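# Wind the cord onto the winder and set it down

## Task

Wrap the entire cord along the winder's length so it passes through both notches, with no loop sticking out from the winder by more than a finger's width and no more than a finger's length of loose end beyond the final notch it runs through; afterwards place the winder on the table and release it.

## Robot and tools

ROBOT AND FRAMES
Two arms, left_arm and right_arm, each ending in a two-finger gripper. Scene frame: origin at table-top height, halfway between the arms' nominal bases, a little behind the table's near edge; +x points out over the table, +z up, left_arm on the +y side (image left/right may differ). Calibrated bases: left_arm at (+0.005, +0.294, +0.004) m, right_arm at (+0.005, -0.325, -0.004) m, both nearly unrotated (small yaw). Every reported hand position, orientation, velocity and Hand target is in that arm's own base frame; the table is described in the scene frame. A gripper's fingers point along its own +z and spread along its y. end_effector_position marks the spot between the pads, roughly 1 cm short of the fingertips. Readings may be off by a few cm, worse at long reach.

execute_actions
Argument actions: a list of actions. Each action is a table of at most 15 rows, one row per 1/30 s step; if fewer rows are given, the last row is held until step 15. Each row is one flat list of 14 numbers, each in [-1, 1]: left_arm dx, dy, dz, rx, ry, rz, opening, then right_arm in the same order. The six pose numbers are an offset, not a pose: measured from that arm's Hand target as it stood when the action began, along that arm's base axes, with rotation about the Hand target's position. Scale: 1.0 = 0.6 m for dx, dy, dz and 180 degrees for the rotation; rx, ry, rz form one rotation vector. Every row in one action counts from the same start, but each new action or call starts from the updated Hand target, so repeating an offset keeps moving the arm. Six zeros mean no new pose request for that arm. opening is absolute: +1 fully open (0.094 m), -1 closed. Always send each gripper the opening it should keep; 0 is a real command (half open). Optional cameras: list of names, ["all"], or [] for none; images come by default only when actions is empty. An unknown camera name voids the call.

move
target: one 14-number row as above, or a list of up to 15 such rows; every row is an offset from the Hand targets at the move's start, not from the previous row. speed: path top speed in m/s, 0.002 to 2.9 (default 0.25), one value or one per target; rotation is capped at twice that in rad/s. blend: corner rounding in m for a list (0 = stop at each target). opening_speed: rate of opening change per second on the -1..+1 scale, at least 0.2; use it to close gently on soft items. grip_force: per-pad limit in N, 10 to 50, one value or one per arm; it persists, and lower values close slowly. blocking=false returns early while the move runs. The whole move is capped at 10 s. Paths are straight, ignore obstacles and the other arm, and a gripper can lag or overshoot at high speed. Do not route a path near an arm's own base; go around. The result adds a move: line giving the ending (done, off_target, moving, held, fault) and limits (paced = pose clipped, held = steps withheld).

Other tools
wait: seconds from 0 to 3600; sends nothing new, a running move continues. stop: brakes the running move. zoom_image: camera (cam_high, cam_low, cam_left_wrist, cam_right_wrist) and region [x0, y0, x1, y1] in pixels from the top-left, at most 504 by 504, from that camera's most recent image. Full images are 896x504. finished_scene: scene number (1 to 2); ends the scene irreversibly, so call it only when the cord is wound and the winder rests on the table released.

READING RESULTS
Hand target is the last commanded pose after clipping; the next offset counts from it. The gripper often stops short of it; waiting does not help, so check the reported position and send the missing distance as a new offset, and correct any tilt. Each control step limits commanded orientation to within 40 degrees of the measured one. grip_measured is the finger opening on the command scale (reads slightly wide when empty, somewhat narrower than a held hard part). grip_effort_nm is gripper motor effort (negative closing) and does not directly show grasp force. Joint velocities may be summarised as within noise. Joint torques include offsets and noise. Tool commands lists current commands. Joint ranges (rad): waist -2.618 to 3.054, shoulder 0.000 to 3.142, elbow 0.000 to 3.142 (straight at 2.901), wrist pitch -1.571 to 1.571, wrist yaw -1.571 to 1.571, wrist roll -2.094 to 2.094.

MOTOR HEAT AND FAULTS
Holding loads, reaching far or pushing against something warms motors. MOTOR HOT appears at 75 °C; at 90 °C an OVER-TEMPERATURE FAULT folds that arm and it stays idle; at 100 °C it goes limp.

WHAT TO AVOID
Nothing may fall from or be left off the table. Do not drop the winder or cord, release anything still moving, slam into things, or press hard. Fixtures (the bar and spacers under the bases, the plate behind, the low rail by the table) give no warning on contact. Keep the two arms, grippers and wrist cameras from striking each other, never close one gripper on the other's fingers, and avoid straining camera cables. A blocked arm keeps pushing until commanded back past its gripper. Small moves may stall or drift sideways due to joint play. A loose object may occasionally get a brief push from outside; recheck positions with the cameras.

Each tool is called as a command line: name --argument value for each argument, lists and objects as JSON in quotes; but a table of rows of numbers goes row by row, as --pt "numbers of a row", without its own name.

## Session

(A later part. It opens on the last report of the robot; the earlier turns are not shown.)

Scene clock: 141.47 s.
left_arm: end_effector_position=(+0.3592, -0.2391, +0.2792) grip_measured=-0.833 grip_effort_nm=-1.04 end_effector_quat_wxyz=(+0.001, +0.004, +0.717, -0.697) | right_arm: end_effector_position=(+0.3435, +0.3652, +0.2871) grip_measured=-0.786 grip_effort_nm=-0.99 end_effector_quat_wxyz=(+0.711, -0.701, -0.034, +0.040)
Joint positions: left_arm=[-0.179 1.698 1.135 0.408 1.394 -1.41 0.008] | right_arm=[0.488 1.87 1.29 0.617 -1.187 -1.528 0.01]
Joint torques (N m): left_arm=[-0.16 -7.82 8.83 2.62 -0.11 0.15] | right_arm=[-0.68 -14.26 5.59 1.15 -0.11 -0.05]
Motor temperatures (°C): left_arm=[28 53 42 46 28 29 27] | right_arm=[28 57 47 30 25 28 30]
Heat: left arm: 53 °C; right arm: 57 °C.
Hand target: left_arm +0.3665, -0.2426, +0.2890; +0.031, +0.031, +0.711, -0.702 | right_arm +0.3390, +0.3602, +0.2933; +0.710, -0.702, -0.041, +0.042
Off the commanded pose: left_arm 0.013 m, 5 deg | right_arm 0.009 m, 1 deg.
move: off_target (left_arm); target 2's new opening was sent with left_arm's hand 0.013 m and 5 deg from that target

move --pt "0 0 0 0 0 0 -0.92 0 0 0 0 0 0 -0.1" --pt "0 0 0 0 0 0 -0.92 0.006 -0.1 0 0 0 0 -0.1" --pt "0 0 -0.012 -0.014 -0.5 0 -0.92 0.004 -0.1 -0.02 0.03 0.495 0 -0.1" --pt "0 0 -0.012 -0.028 -0.999 0 -0.92 0.004 -0.1 -0.02 -0.06 0.998 0 -0.1" --speed '[0.1,0.12,0.7,0.7]' --blend '[0,0.02,0,0]' --cameras '["cam_high","cam_low","cam_right_wrist"]'

Scene clock: 155.20 s.
left_arm: end_effector_position=(+0.3704, -0.2426, +0.2633) grip_measured=-0.837 grip_effort_nm=-1.04 end_effector_quat_wxyz=(+0.721, +0.693, -0.015, -0.031) | right_arm: end_effector_position=(+0.3398, +0.3017, +0.2715) grip_measured=-0.102 grip_effort_nm=0.12 end_effector_quat_wxyz=(+0.003, +0.002, +0.711, +0.703)
Joint positions: left_arm=[-0.179 1.892 1.099 1.134 1.45 1.21 0.008] | right_arm=[0.361 1.708 1.064 0.613 -1.204 1.54 0.042]
Joint torques (N m): left_arm=[0.18 -13.42 6.91 1.45 -0.18 0.49] | right_arm=[-0.66 -10.78 8.34 1.18 -0.12 0.06]
Motor temperatures (°C): left_arm=[28 52 43 47 28 29 28] | right_arm=[28 57 46 30 25 28 29]
Heat: left arm: 52 °C; right arm: 57 °C.
Hand target: left_arm +0.3665, -0.2426, +0.2819; +0.712, +0.700, -0.050, +0.011 | right_arm +0.3415, +0.3001, +0.2815; -0.001, -0.001, +0.711, +0.703
Off the commanded pose: left_arm 0.019 m, 6 deg | right_arm 0.010 m, 1 deg.
move: off_target (left_arm)

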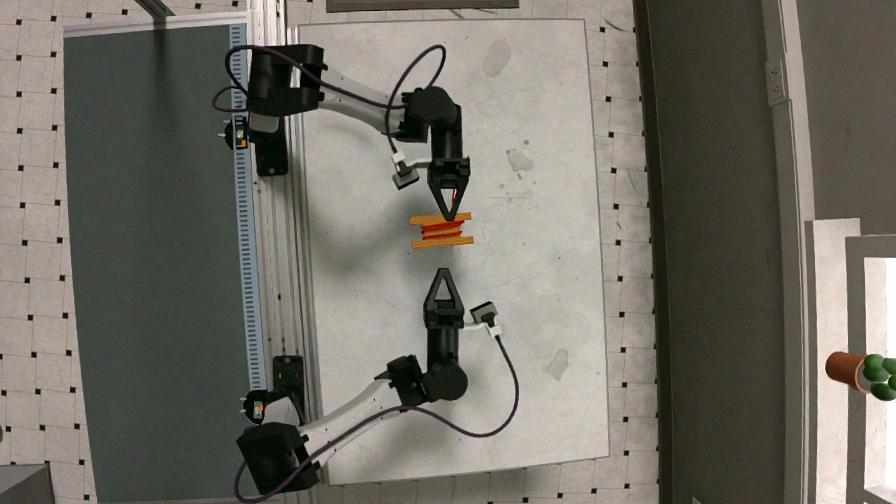

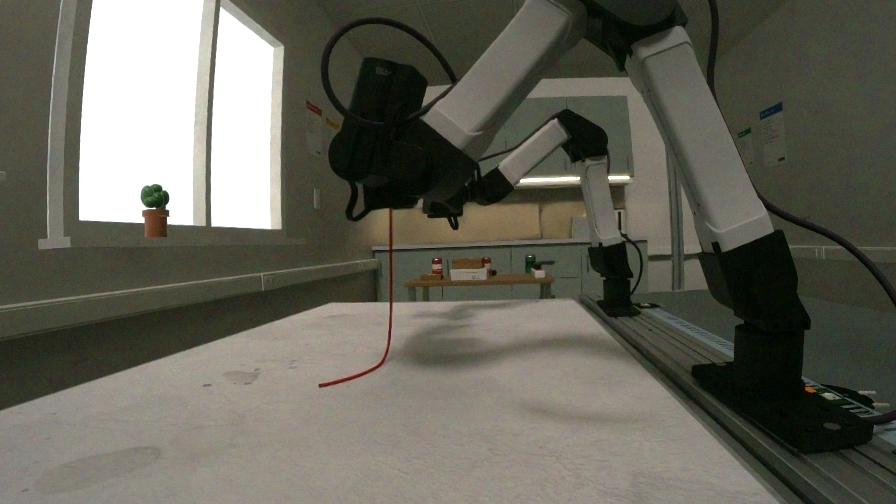

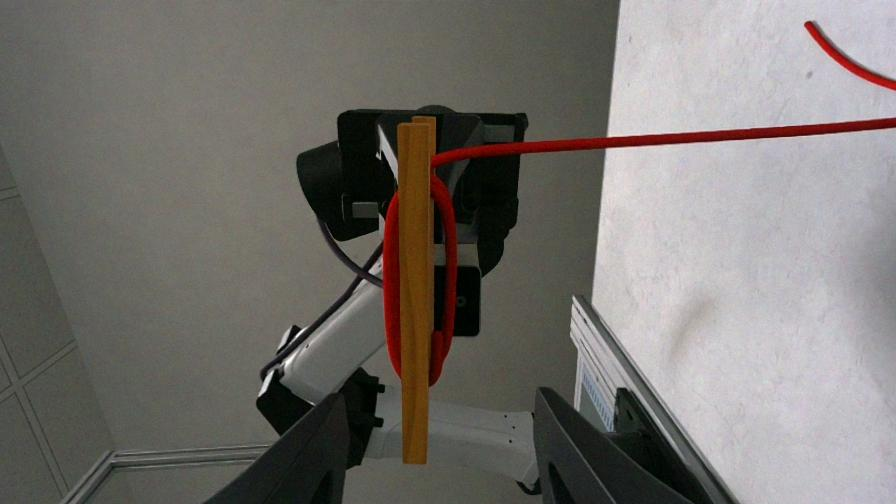

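zoom_image --camera "cam_high" --region '[380, 140, 500, 260]'

zoom_image --camera "cam_right_wrist" --region '[300, 80, 550, 300]'

Scaled by 4.200 from the camera's image (finer frame: 1280x720).

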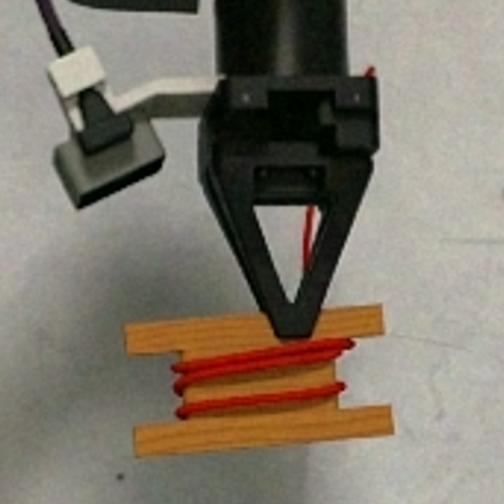

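Scaled by 2.016 from the camera's image (finer frame: 1280x720).

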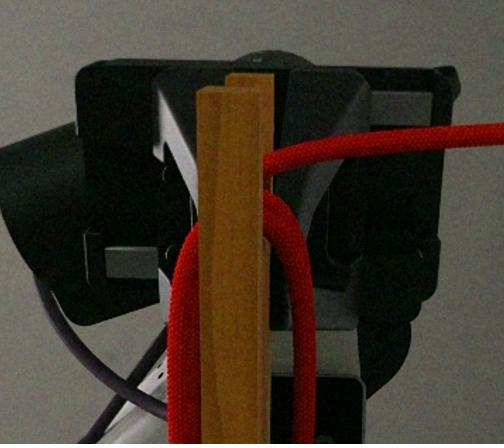

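move --target '[0,0,0,-0.001,0,0,-0.92,-0.003,0.075,0.004,0,0,0,-0.1]' --speed 0.12 --cameras '["cam_high","cam_right_wrist"]'

Scene clock: 159.67 s.
left_arm: end_effector_position=(+0.3719, -0.2425, +0.2636) grip_measured=-0.837 grip_effort_nm=-1.04 end_effector_quat_wxyz=(+0.719, +0.695, -0.013, -0.022) | right_arm: end_effector_position=(+0.3338, +0.3407, +0.2839) grip_measured=-0.102 grip_effort_nm=0.12 end_effector_quat_wxyz=(+0.005, -0.011, +0.707, +0.707)
Joint positions: left_arm=[-0.179 1.87 1.099 1.035 1.437 1.296 0.008] | right_arm=[0.461 1.74 1.138 0.6 -1.118 1.545 0.042]
Joint torques (N m): left_arm=[0.17 -13.38 7.01 1.48 -0.18 0.43] | right_arm=[0.35 -8.95 8.47 1.21 0.16 0.06]
Motor temperatures (°C): left_arm=[28 54 43 45 28 29 28] | right_arm=[28 56 47 30 25 28 29]
Heat: left arm: 54 °C; right arm: 56 °C.
Hand target: left_arm +0.3665, -0.2426, +0.2819; +0.713, +0.699, -0.050, +0.011 | right_arm +0.3397, +0.3451, +0.2838; -0.001, -0.001, +0.711, +0.703
Off the commanded pose: left_arm 0.019 m, 6 deg | right_arm 0.007 m, 1 deg.
move: off_target (left_arm)

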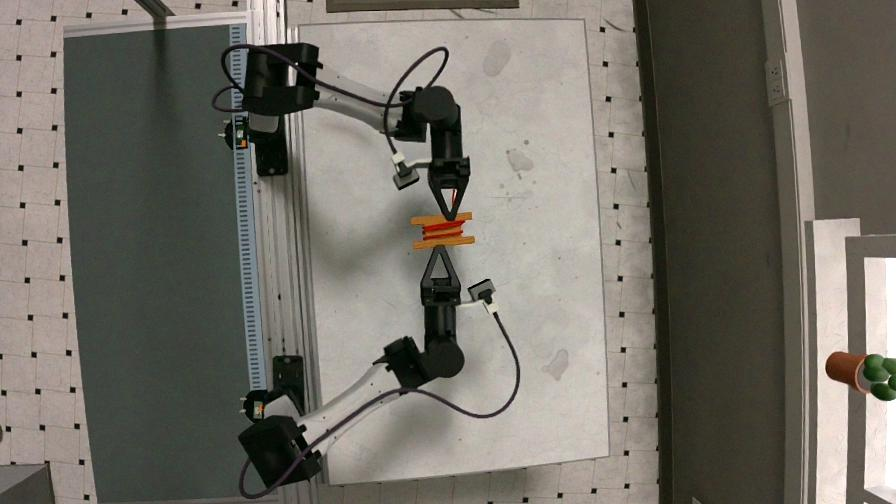

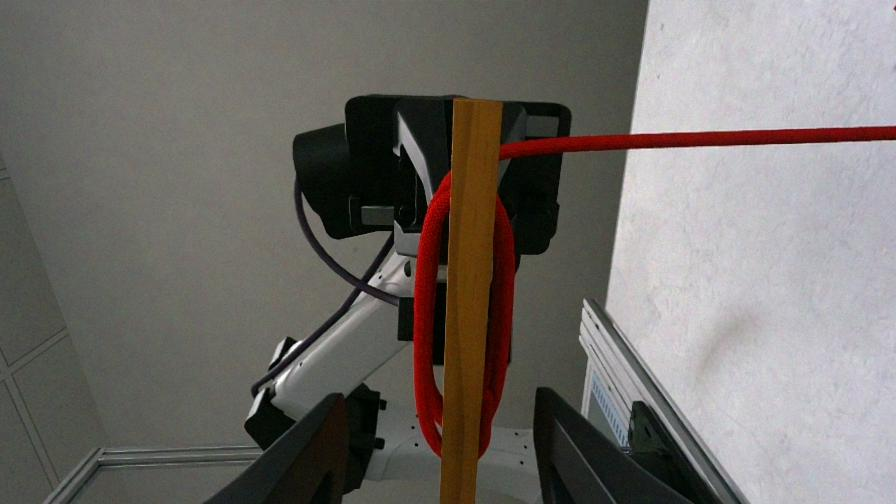

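move --pt "0 0 0 -0.001 0 0 -0.92 0 0.028 -0.006 0 0 0 -0.1" --pt "0 0 0 -0.001 0 0 -0.92 0 0.028 -0.006 0 0 0 -0.95" --speed 0.12 --opening_speed 0.8

Scene clock: 164.17 s.
left_arm: end_effector_position=(+0.3713, -0.2423, +0.2638) grip_measured=-0.837 grip_effort_nm=-1.04 end_effector_quat_wxyz=(+0.716, +0.697, -0.018, -0.013) | right_arm: end_effector_position=(+0.3343, +0.3574, +0.2785) grip_measured=-0.826 grip_effort_nm=-0.99 end_effector_quat_wxyz=(-0.002, -0.004, +0.710, +0.704)
Joint positions: left_arm=[-0.179 1.846 1.099 0.94 1.433 1.388 0.008] | right_arm=[0.5 1.774 1.165 0.594 -1.079 1.554 0.008]
Joint torques (N m): left_arm=[0.16 -13.08 7.47 1.42 -0.11 0.31] | right_arm=[0.36 -9.44 8.42 1.34 0.13 -0.03]
Motor temperatures (°C): left_arm=[28 56 43 44 28 30 28] | right_arm=[28 55 48 30 25 28 29]
Heat: left arm: 56 °C; right arm: 55 °C.
Hand target: left_arm +0.3664, -0.2426, +0.2820; +0.714, +0.698, -0.050, +0.011 | right_arm +0.3396, +0.3620, +0.2802; -0.001, -0.001, +0.711, +0.703
Off the commanded pose: left_arm 0.019 m, 5 deg | right_arm 0.007 m, 0 deg.
move: off_target (left_arm)

R wind + approach left afterwards.

move --pt "0 0 0 0 0 0 -0.1 0 0 0 0 0 0 -0.95" --pt "0.002 0.1 0 0 0 0 -0.1 0 0 0 0 0 0 -0.95" --pt "0.002 0.1 -0.015 0.014 0.5 0 -0.1 0 0 0.022 0.03 -0.499 0 -0.95" --pt "0.002 0.1 -0.02 0.028 0.999 0 -0.1 0 0 0.022 0.059 -0.998 0 -0.95" --speed '[0.1,0.12,0.7,0.7]' --blend '[0,0.02,0.02,0]'

move --target '[0,-0.07,0,0.001,0.028,0,-0.1,0,0,0,0,0,0,-0.95]' --speed 0.12 --cameras '["cam_high","cam_low","cam_left_wrist"]'

Scene clock: 171.50 s.
left_arm: end_effector_position=(+0.3636, -0.1853, +0.2602) grip_measured=-0.102 grip_effort_nm=0.12 end_effector_quat_wxyz=(+0.014, +0.028, +0.710, -0.703) | right_arm: end_effector_position=(+0.3387, +0.3653, +0.2699) grip_measured=-0.826 grip_effort_nm=-0.99 end_effector_quat_wxyz=(+0.705, -0.706, -0.028, +0.058)
Joint positions: left_arm=[-0.031 1.749 1.258 -0.226 1.554 -0.795 0.042] | right_arm=[0.491 1.881 1.253 0.63 -1.201 -1.525 0.008]
Joint torques (N m): left_arm=[1.06 -10.76 7.82 1.66 0.18 -0.08] | right_arm=[-0.65 -15.19 8.34 1.1 0.08 -0.05]
Motor temperatures (°C): left_arm=[28 57 43 43 28 29 27] | right_arm=[28 55 49 30 25 28 29]
Heat: left arm: 57 °C; right arm: 55 °C.
Hand target: left_arm +0.3676, -0.1827, +0.2698; +0.031, +0.032, +0.713, -0.699 | right_arm +0.3396, +0.3619, +0.2934; +0.710, -0.702, -0.040, +0.041
Off the commanded pose: left_arm 0.011 m, 2 deg | right_arm 0.024 m, 3 deg.
move: off_target (left_arm, right_arm)

Scene clock: 174.30 s.
left_arm: end_effector_position=(+0.3680, -0.2230, +0.2671) grip_measured=-0.102 grip_effort_nm=0.12 end_effector_quat_wxyz=(-0.025, -0.004, +0.725, -0.688) | right_arm: end_effector_position=(+0.3387, +0.3653, +0.2697) grip_measured=-0.826 grip_effort_nm=-0.99 end_effector_quat_wxyz=(+0.705, -0.707, -0.028, +0.058)
Joint positions: left_arm=[-0.131 1.749 1.257 0.009 1.457 -1.133 0.042] | right_arm=[0.491 1.881 1.253 0.627 -1.201 -1.528 0.008]
Joint torques (N m): left_arm=[-0.06 -11.08 4.94 2.53 0.03 -0.08] | right_arm=[-0.65 -15.23 8.32 1.09 0.08 -0.05]
Motor temperatures (°C): left_arm=[28 56 43 44 28 29 27] | right_arm=[28 57 49 30 25 28 30]
Heat: left arm: 56 °C; right arm: 57 °C.
Hand target: left_arm +0.3676, -0.2247, +0.2698; -0.001, +0.001, +0.715, -0.699 | right_arm +0.3396, +0.3619, +0.2934; +0.710, -0.702, -0.040, +0.041
Off the commanded pose: left_arm 0.003 m, 3 deg | right_arm 0.024 m, 3 deg.
move: off_target (left_arm)

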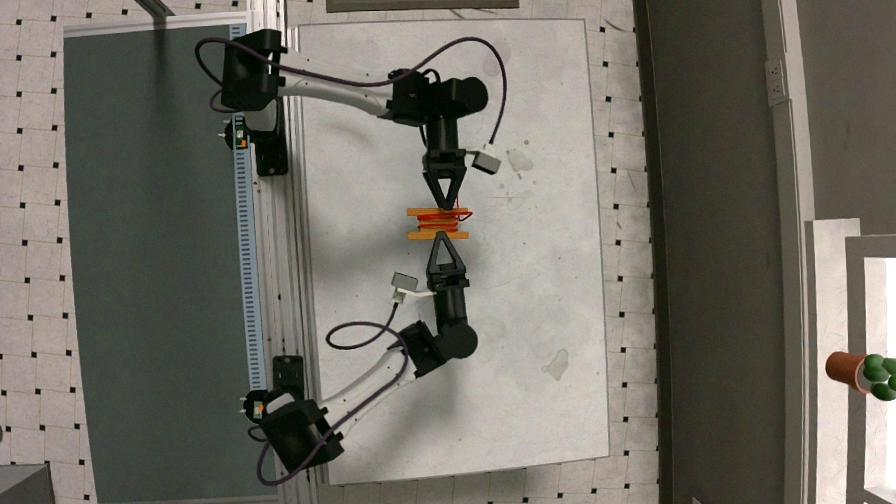

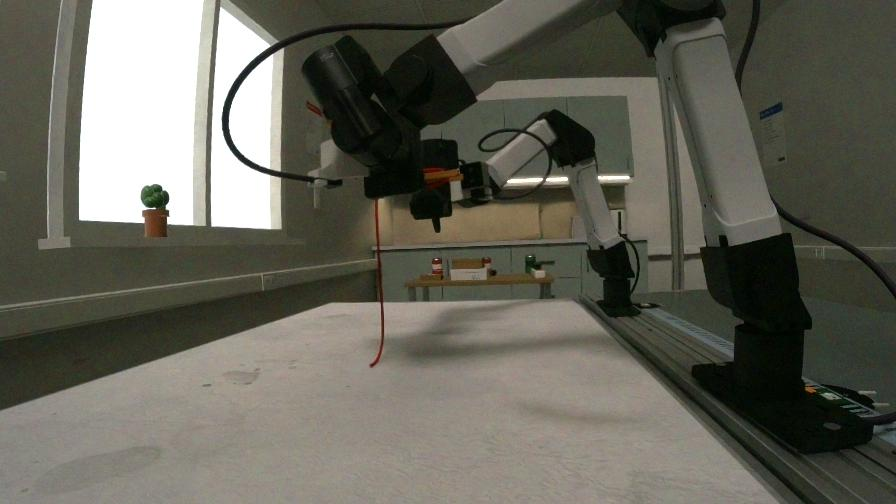

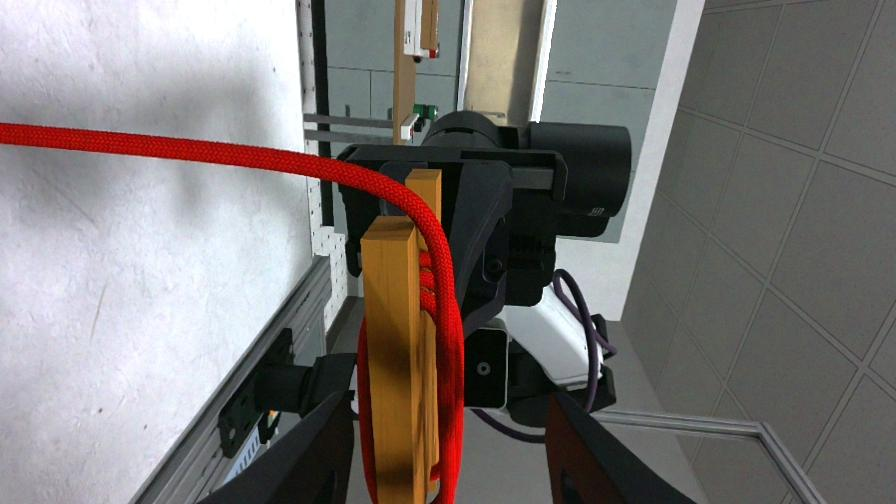

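move --pt "0 0.09 0 0 0 0 -0.1 0 0 0 0 0 0 -0.95" --pt "0 0.13 0 0 0 0 -0.1 0 0 0 -0.03 0.6 0 -0.95" --pt "0 0.13 0 0 0 0 -0.1 0 0.07 0 -0.03 0.6 0 -0.95" --pt "0 0.13 0 0 0 0 -0.1 0 0.07 0 0 0 0 -0.95" --speed '[0.15,0.5,0.2,0.5]' --cameras '["cam_high","cam_left_wrist"]'

zoom_image --camera "cam_high" --region '[380, 140, 500, 260]'

Scene clock: 184.67 s.
left_arm: end_effector_position=(+0.3782, -0.1490, +0.2624) grip_measured=-0.102 grip_effort_nm=0.12 end_effector_quat_wxyz=(+0.023, -0.037, +0.710, -0.703) | right_arm: end_effector_position=(+0.3394, +0.4065, +0.2769) grip_measured=-0.826 grip_effort_nm=-0.99 end_effector_quat_wxyz=(+0.707, -0.705, -0.027, +0.046)
Joint positions: left_arm=[0.067 1.718 1.184 0.008 1.549 -1.064 0.042] | right_arm=[0.578 1.94 1.358 0.594 -1.096 -1.534 0.008]
Joint torques (N m): left_arm=[0.94 -12.25 4.86 1.64 0.54 0.16] | right_arm=[-0.65 -14.3 8.51 1.16 -0.1 -0.05]
Motor temperatures (°C): left_arm=[27 58 42 44 28 29 27] | right_arm=[28 58 49 31 25 28 30]
Heat: left arm: 58 °C; right arm: 58 °C.
Hand target: left_arm +0.3676, -0.1467, +0.2700; +0.000, +0.001, +0.715, -0.699 | right_arm +0.3397, +0.4039, +0.2934; +0.710, -0.702, -0.040, +0.041
Off the commanded pose: left_arm 0.013 m, 5 deg | right_arm 0.017 m, 2 deg.
joint sent to its limit (left arm) — joint 5 (wrist yaw), upper limit. The joint targets are off in orientation, not in position.
move: off_target (left_arm, right_arm)

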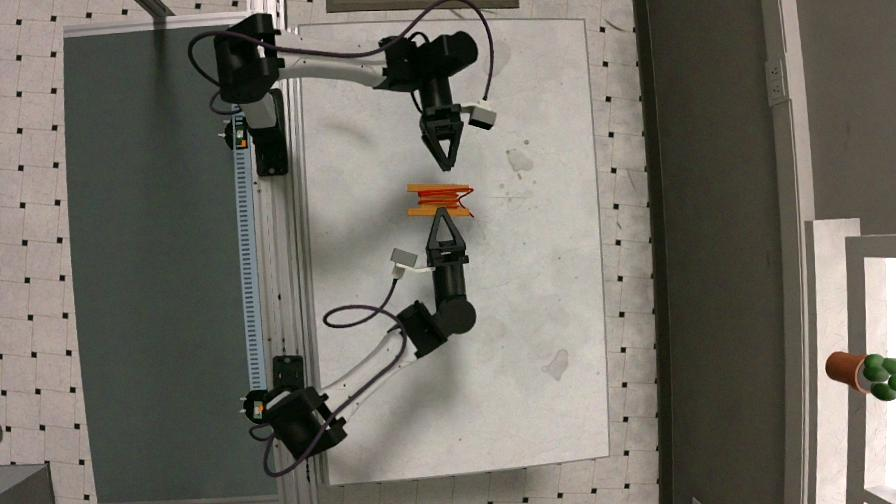

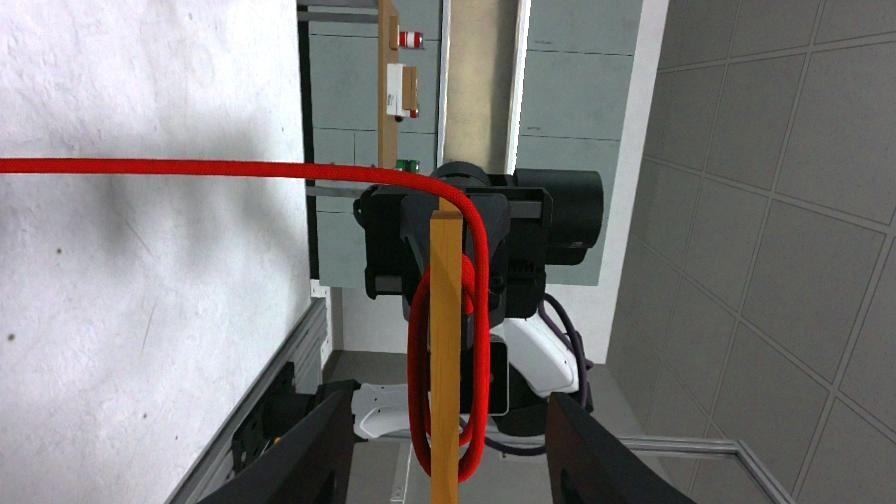

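Scaled by 4.200 from the camera's image (finer frame: 1280x720).

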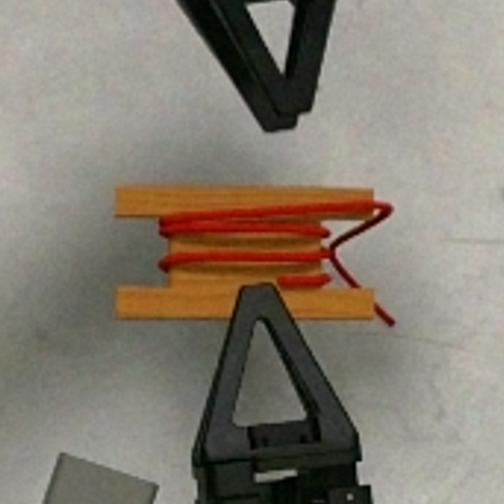

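move --pt "0 0 0 0 0 0 -0.1 0 0 0 0.16 0 0 -0.95" --pt "0 0 0 0 0 0 -0.1 0 0.05 0 0.16 -0.05 0 -0.95" --pt "0 0 0 0 0 0 -0.1 0 0 0 0.16 0 0 -0.95" --speed '[0.3,0.3,0.3]' --cameras '["cam_high"]'

zoom_image --camera "cam_high" --region '[380, 140, 500, 260]'

Scene clock: 189.90 s.
left_arm: end_effector_position=(+0.3782, -0.1490, +0.2624) grip_measured=-0.102 grip_effort_nm=0.12 end_effector_quat_wxyz=(+0.023, -0.037, +0.710, -0.703) | right_arm: end_effector_position=(+0.3495, +0.4158, +0.2676) grip_measured=-0.826 grip_effort_nm=-0.99 end_effector_quat_wxyz=(+0.812, -0.582, -0.010, +0.035)
Joint positions: left_arm=[0.067 1.718 1.184 0.008 1.549 -1.064 0.042] | right_arm=[0.61 2.209 1.31 1.477 -0.94 -1.06 0.008]
Joint torques (N m): left_arm=[0.94 -12.25 4.86 1.65 0.53 0.16] | right_arm=[-0.36 -17.35 3.67 1.99 0.43 0.27]
Motor temperatures (°C): left_arm=[27 59 41 43 28 29 27] | right_arm=[28 58 49 31 25 28 30]
Heat: left arm: 59 °C; right arm: 58 °C.
Hand target: left_arm +0.3676, -0.1467, +0.2700; +0.000, +0.001, +0.715, -0.699 | right_arm +0.3397, +0.4040, +0.2934; +0.862, -0.503, -0.049, +0.030
Off the commanded pose: left_arm 0.013 m, 5 deg | right_arm 0.030 m, 12 deg.
joint sent to its limit (left arm) — joint 5 (wrist yaw), upper limit. The joint targets are off in orientation, not in position.
joint sent to its limit (right arm) — joint 4 (wrist pitch), upper limit. The joint targets are off in orientation, not in position.
move: off_target (right_arm)

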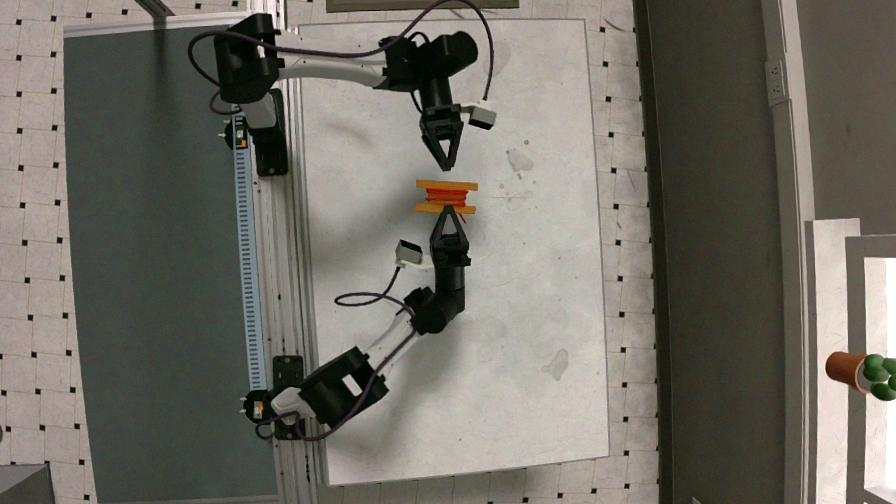

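Scaled by 4.200 from the camera's image (finer frame: 1280x720).

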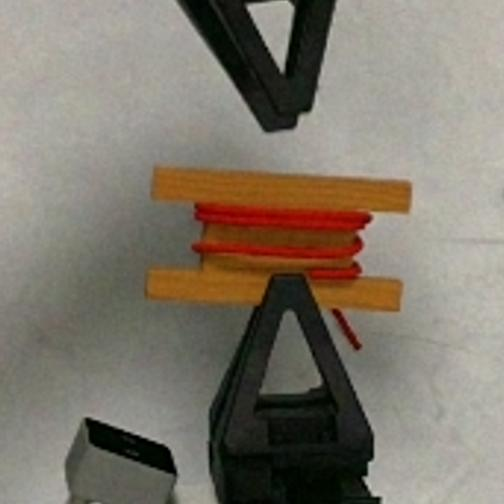

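move --pt "0 0 0 0 0 0 -0.1 0 -0.07 0 -0.16 0 0 -0.95" --pt "0 -0.13 0 0 0 0 -0.1 0 -0.07 0 -0.16 0 0 -0.95" --speed '[0.3,0.15]' --cameras '["cam_high","cam_low","cam_left_wrist"]'

Scene clock: 195.47 s.
left_arm: end_effector_position=(+0.3660, -0.2216, +0.2741) grip_measured=-0.102 grip_effort_nm=0.12 end_effector_quat_wxyz=(-0.012, -0.004, +0.720, -0.694) | right_arm: end_effector_position=(+0.3425, +0.3639, +0.2689) grip_measured=-0.826 grip_effort_nm=-0.99 end_effector_quat_wxyz=(+0.705, -0.707, -0.022, +0.053)
Joint positions: left_arm=[-0.129 1.718 1.188 0.227 1.448 -1.292 0.042] | right_arm=[0.486 1.882 1.253 0.627 -1.19 -1.528 0.008]
Joint torques (N m): left_arm=[-0.35 -8.85 4.97 2.63 -0.06 -0.08] | right_arm=[-0.2 -15.32 8.42 1.1 -0.04 -0.05]
Motor temperatures (°C): left_arm=[27 59 41 44 28 29 27] | right_arm=[28 59 48 31 25 28 30]
Heat: left arm: 59 °C; right arm: 59 °C.
Hand target: left_arm +0.3676, -0.2247, +0.2699; +0.000, +0.001, +0.715, -0.699 | right_arm +0.3396, +0.3620, +0.2935; +0.710, -0.702, -0.040, +0.041
Off the commanded pose: left_arm 0.005 m, 2 deg | right_arm 0.025 m, 3 deg.
move: off_target (right_arm)

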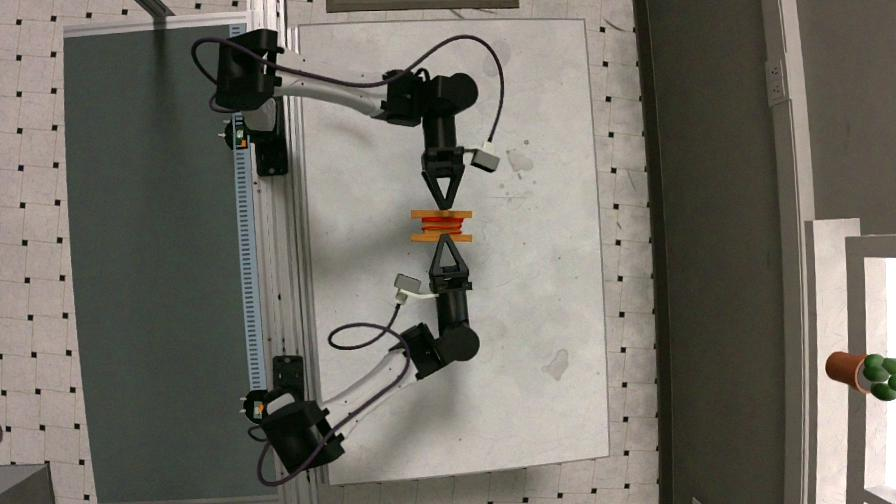

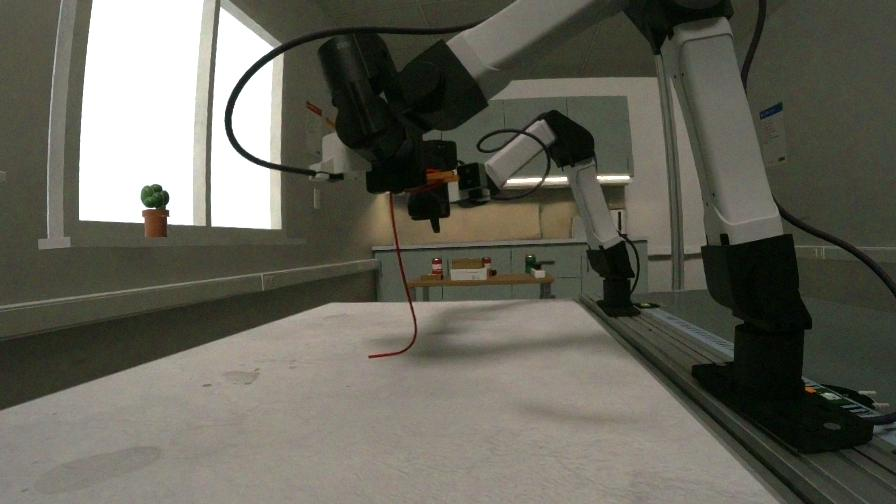

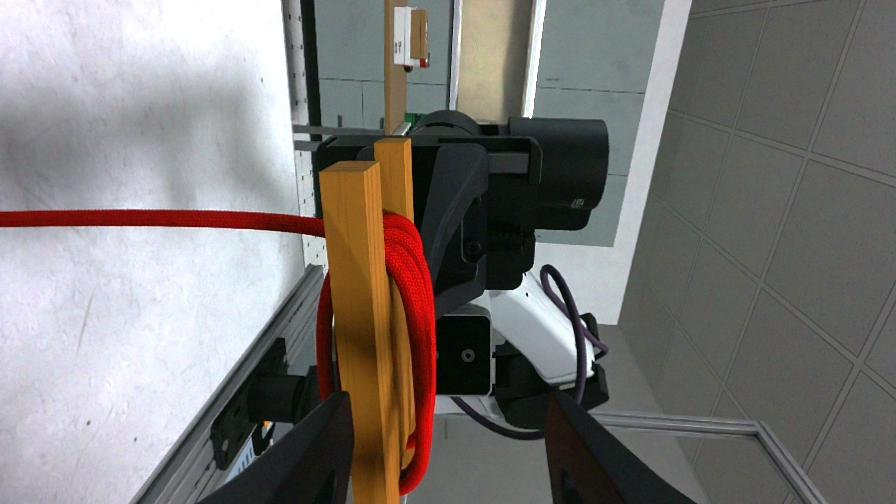

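move --target '[0,0.01,-0.028,0.001,0.028,0,-0.1,0,0,0,0,0,0,-0.95]' --speed 0.12 --cameras '["cam_left_wrist"]'

Scene clock: 197.97 s.
left_arm: end_effector_position=(+0.3645, -0.2204, +0.2605) grip_measured=-0.102 grip_effort_nm=0.12 end_effector_quat_wxyz=(-0.038, -0.032, +0.720, -0.692) | right_arm: end_effector_position=(+0.3425, +0.3639, +0.2689) grip_measured=-0.826 grip_effort_nm=-0.99 end_effector_quat_wxyz=(+0.705, -0.707, -0.022, +0.053)
Joint positions: left_arm=[-0.126 1.727 1.149 0.255 1.448 -1.349 0.042] | right_arm=[0.486 1.882 1.253 0.627 -1.19 -1.528 0.008]
Joint torques (N m): left_arm=[0.91 -7.9 4.88 2.62 0.15 -0.08] | right_arm=[-0.23 -15.32 8.4 1.1 -0.04 -0.05]
Motor temperatures (°C): left_arm=[27 59 41 45 28 29 27] | right_arm=[28 59 48 31 25 28 30]
Heat: left arm: 59 °C; right arm: 59 °C.
Hand target: left_arm +0.3676, -0.2186, +0.2531; -0.032, -0.030, +0.716, -0.697 | right_arm +0.3396, +0.3620, +0.2935; +0.710, -0.702, -0.040, +0.041
Off the commanded pose: left_arm 0.008 m, 1 deg | right_arm 0.025 m, 3 deg.
move: done

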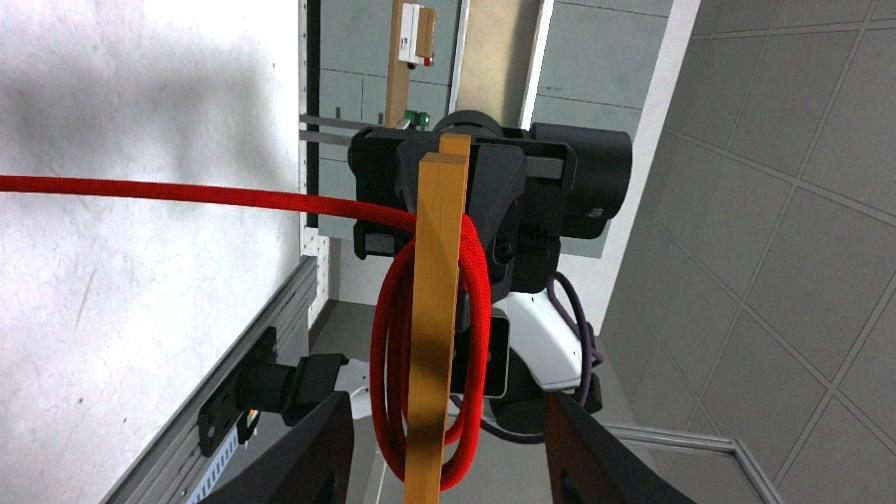

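move --pt "0 -0.038 -0.005 0 0 0 -0.1 0 0 0 0 0 0 -0.95" --pt "0 -0.038 -0.005 0 0 0 -0.92 0 0 0 0 0 0 -0.95" --speed 0.12 --opening_speed 0.8 --cameras '["cam_left_wrist","cam_high"]'

Scene clock: 202.77 s.
left_arm: end_effector_position=(+0.3646, -0.2400, +0.2627) grip_measured=-0.768 grip_effort_nm=-1.04 end_effector_quat_wxyz=(-0.020, -0.012, +0.716, -0.698) | right_arm: end_effector_position=(+0.3421, +0.3637, +0.2730) grip_measured=-0.826 grip_effort_nm=-0.99 end_effector_quat_wxyz=(+0.706, -0.706, -0.020, +0.054)
Joint positions: left_arm=[-0.178 1.746 1.118 0.479 1.404 -1.468 0.011] | right_arm=[0.486 1.876 1.258 0.624 -1.19 -1.517 0.008]
Joint torques (N m): left_arm=[0.12 -7.71 4.68 2.33 -0.15 -0.17] | right_arm=[-0.21 -14.69 8.1 1.1 -0.03 -0.05]
Motor temperatures (°C): left_arm=[27 57 41 46 28 29 27] | right_arm=[28 59 48 31 25 28 30]
Heat: left arm: 57 °C; right arm: 59 °C.
Hand target: left_arm +0.3677, -0.2414, +0.2500; -0.032, -0.030, +0.716, -0.697 | right_arm +0.3396, +0.3620, +0.2934; +0.710, -0.702, -0.040, +0.041
Off the commanded pose: left_arm 0.013 m, 2 deg | right_arm 0.021 m, 3 deg.
move: off_target (left_arm)
Images, in order (width x height): cam_high 896x504, cam_left_wrist 896x504.

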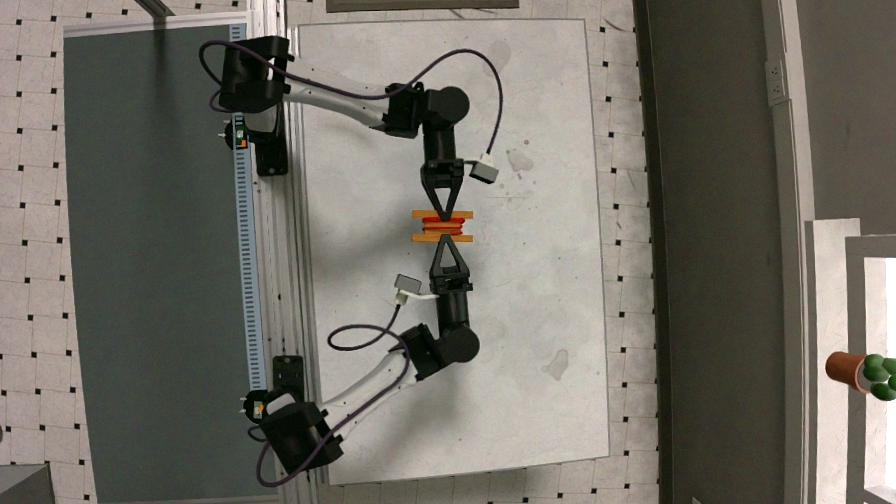

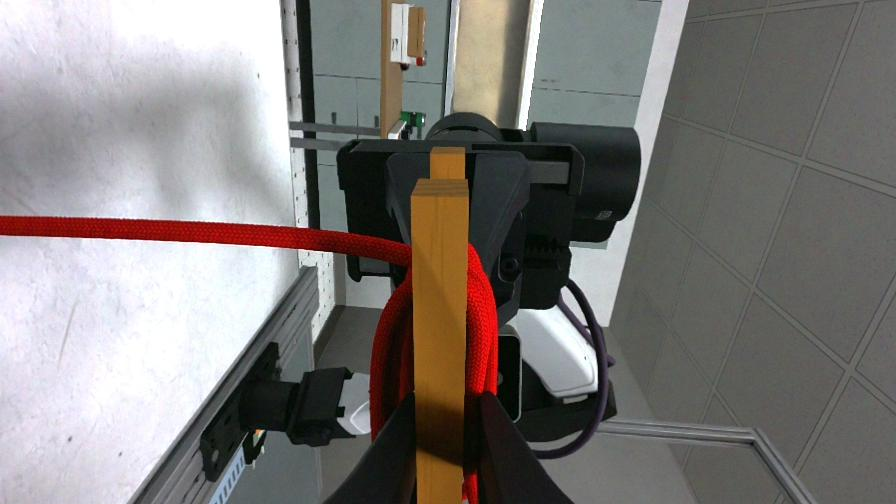

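move --pt "0 0 0 0 0 0 -0.92 0 0 0 0 0 0 -0.1" --pt "0 0 0 0 0 0 -0.92 0.006 -0.1 0 0 0 0 -0.1" --pt "0 0 0.053 -0.014 -0.5 0 -0.92 0.004 -0.1 -0.02 0.03 0.495 0 -0.1" --pt "0 0 0.053 -0.028 -0.999 0 -0.92 0.004 -0.1 -0.02 -0.06 0.998 0 -0.1" --speed '[0.1,0.12,0.7,0.7]' --blend '[0,0.02,0,0]'

move --target '[0,0,0,-0.001,-0.028,0,-0.92,0.001,0.075,0.003,0,0,0,-0.1]' --speed 0.12 --cameras '["cam_high","cam_low","cam_right_wrist"]'

zoom_image --camera "cam_high" --region '[380, 160, 500, 280]'

Scene clock: 212.27 s.
left_arm: end_effector_position=(+0.3707, -0.2424, +0.2636) grip_measured=-0.775 grip_effort_nm=-1.04 end_effector_quat_wxyz=(+0.717, +0.692, +0.038, -0.079) | right_arm: end_effector_position=(+0.3402, +0.3035, +0.2717) grip_measured=-0.101 grip_effort_nm=0.10 end_effector_quat_wxyz=(+0.002, +0.001, +0.711, +0.703)
Joint positions: left_arm=[-0.179 1.882 1.094 1.107 1.44 1.09 0.011] | right_arm=[0.364 1.713 1.07 0.612 -1.202 1.54 0.042]
Joint torques (N m): left_arm=[0.49 -13.34 7.08 1.36 -0.15 0.24] | right_arm=[-0.69 -10.76 8.32 1.18 -0.12 0.06]
Motor temperatures (°C): left_arm=[27 57 41 46 28 29 27] | right_arm=[28 59 48 30 25 28 30]
Heat: left arm: 57 °C; right arm: 59 °C.
Hand target: left_arm +0.3677, -0.2414, +0.2818; +0.714, +0.698, +0.013, -0.051 | right_arm +0.3420, +0.3019, +0.2814; -0.002, -0.002, +0.711, +0.703
Off the commanded pose: left_arm 0.018 m, 4 deg | right_arm 0.010 m, 1 deg.
move: off_target (left_arm)

Scene clock: 214.23 s.
left_arm: end_effector_position=(+0.3708, -0.2424, +0.2620) grip_measured=-0.775 grip_effort_nm=-1.04 end_effector_quat_wxyz=(+0.717, +0.695, +0.014, -0.053) | right_arm: end_effector_position=(+0.3367, +0.3424, +0.2834) grip_measured=-0.101 grip_effort_nm=0.10 end_effector_quat_wxyz=(+0.005, -0.012, +0.708, +0.707)
Joint positions: left_arm=[-0.179 1.87 1.094 1.04 1.44 1.216 0.011] | right_arm=[0.462 1.754 1.153 0.598 -1.119 1.545 0.042]
Joint torques (N m): left_arm=[0.49 -13.34 7.43 1.45 -0.1 0.34] | right_arm=[0.35 -9.05 8.46 1.21 0.16 0.06]
Motor temperatures (°C): left_arm=[27 57 41 45 28 29 28] | right_arm=[28 58 48 30 25 28 30]
Heat: left arm: 57 °C; right arm: 58 °C.
Hand target: left_arm +0.3677, -0.2414, +0.2818; +0.715, +0.698, -0.018, -0.020 | right_arm +0.3427, +0.3469, +0.2833; -0.002, -0.002, +0.711, +0.703
Off the commanded pose: left_arm 0.020 m, 5 deg | right_arm 0.007 m, 1 deg.
move: off_target (left_arm)

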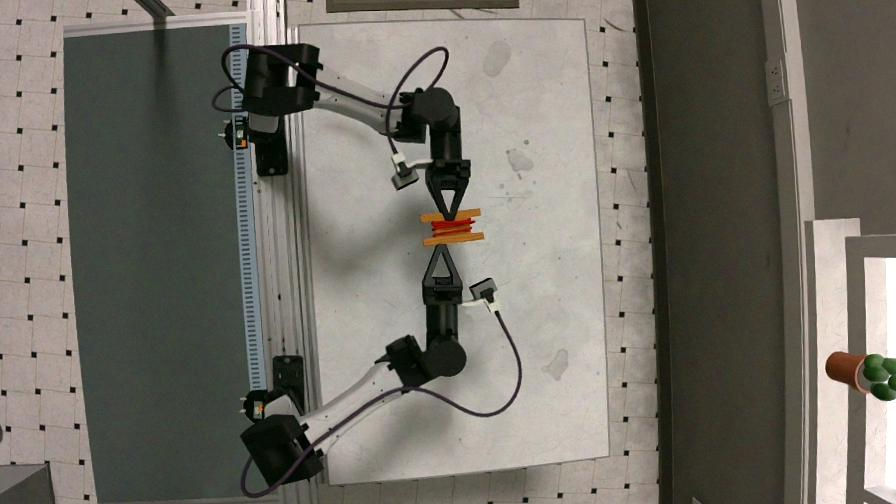

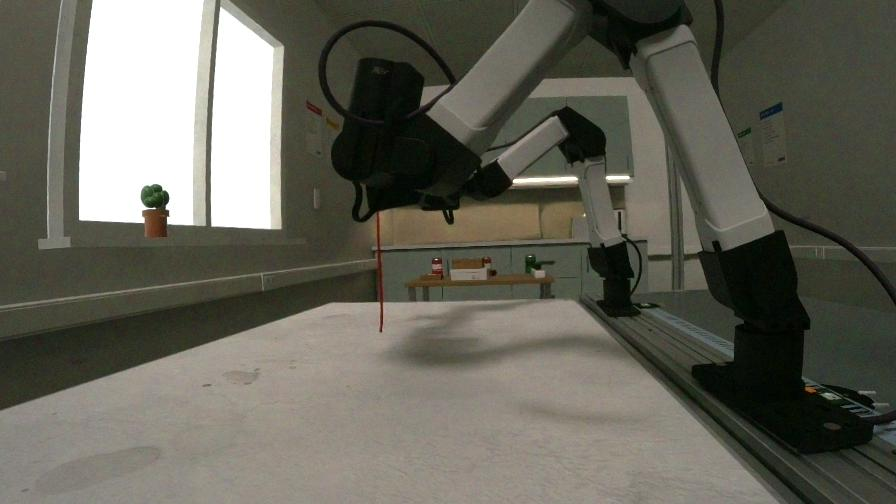

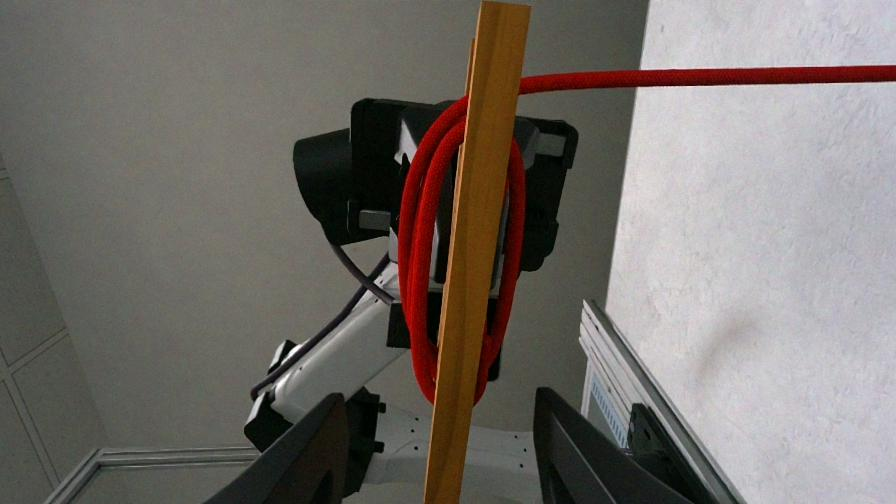

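Scaled by 4.200 from the camera's image (finer frame: 1280x720).

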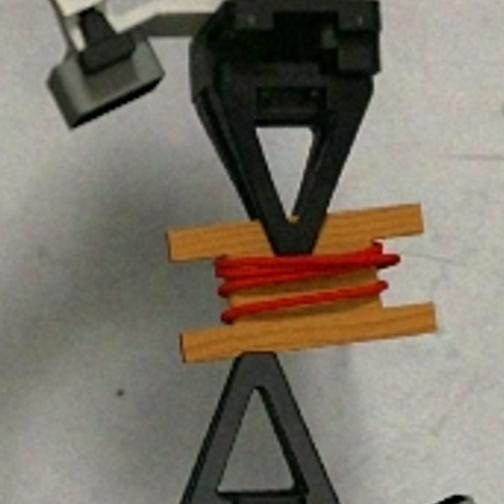

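move --pt "0 0 0 -0.001 -0.02 -0.02 -0.92 0.03 0 -0.003 0 0 0 -0.1" --pt "0 0 0 -0.001 -0.02 -0.02 -0.92 0.03 0.026 -0.003 0 0 0 -0.1" --pt "0 0 0 -0.001 -0.02 -0.02 -0.92 0.03 0.026 -0.003 0 0 0 -0.95" --speed 0.12 --opening_speed 0.8 --cameras '["cam_high","cam_right_wrist"]'

Scene clock: 220.27 s.
left_arm: end_effector_position=(+0.3702, -0.2429, +0.2734) grip_measured=-0.775 grip_effort_nm=-1.04 end_effector_quat_wxyz=(+0.717, +0.696, -0.023, -0.034) | right_arm: end_effector_position=(+0.3537, +0.3593, +0.2885) grip_measured=-0.823 grip_effort_nm=-0.99 end_effector_quat_wxyz=(-0.004, -0.011, +0.705, +0.709)
Joint positions: left_arm=[-0.179 1.87 1.135 1.04 1.468 1.253 0.011] | right_arm=[0.478 1.838 1.269 0.581 -1.113 1.572 0.008]
Joint torques (N m): left_arm=[0.73 -9.78 8.27 1.88 0.16 0.1] | right_arm=[0.14 -9.96 7.36 1.19 0.16 -0.21]
Motor temperatures (°C): left_arm=[27 57 42 45 28 29 28] | right_arm=[28 57 49 30 25 28 29]
Heat: left arm: 57 °C; right arm: 57 °C.
Hand target: left_arm +0.3677, -0.2414, +0.2818; +0.715, +0.696, -0.063, -0.021 | right_arm +0.3606, +0.3625, +0.2814; -0.002, -0.002, +0.711, +0.703
Off the commanded pose: left_arm 0.009 m, 5 deg | right_arm 0.010 m, 1 deg.
move: off_target (left_arm)

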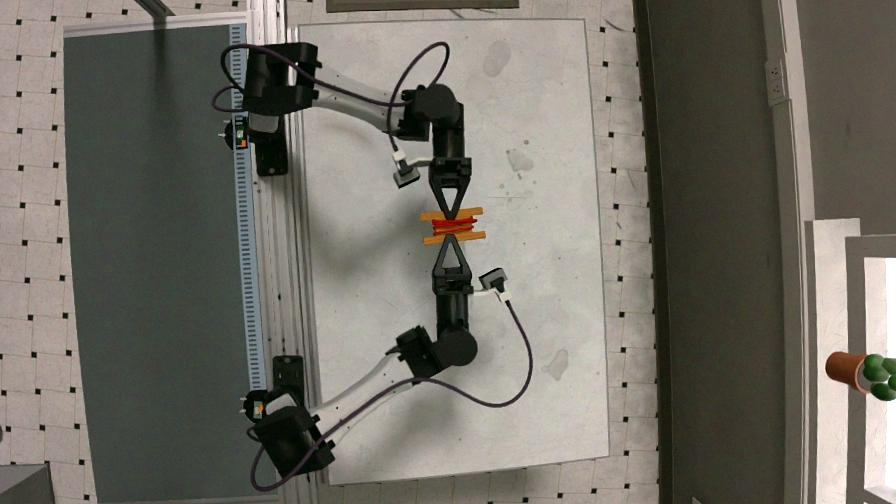

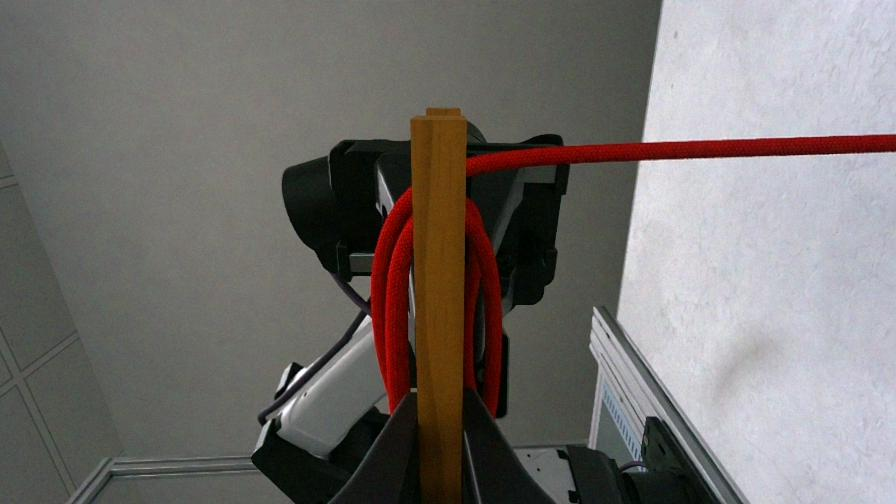

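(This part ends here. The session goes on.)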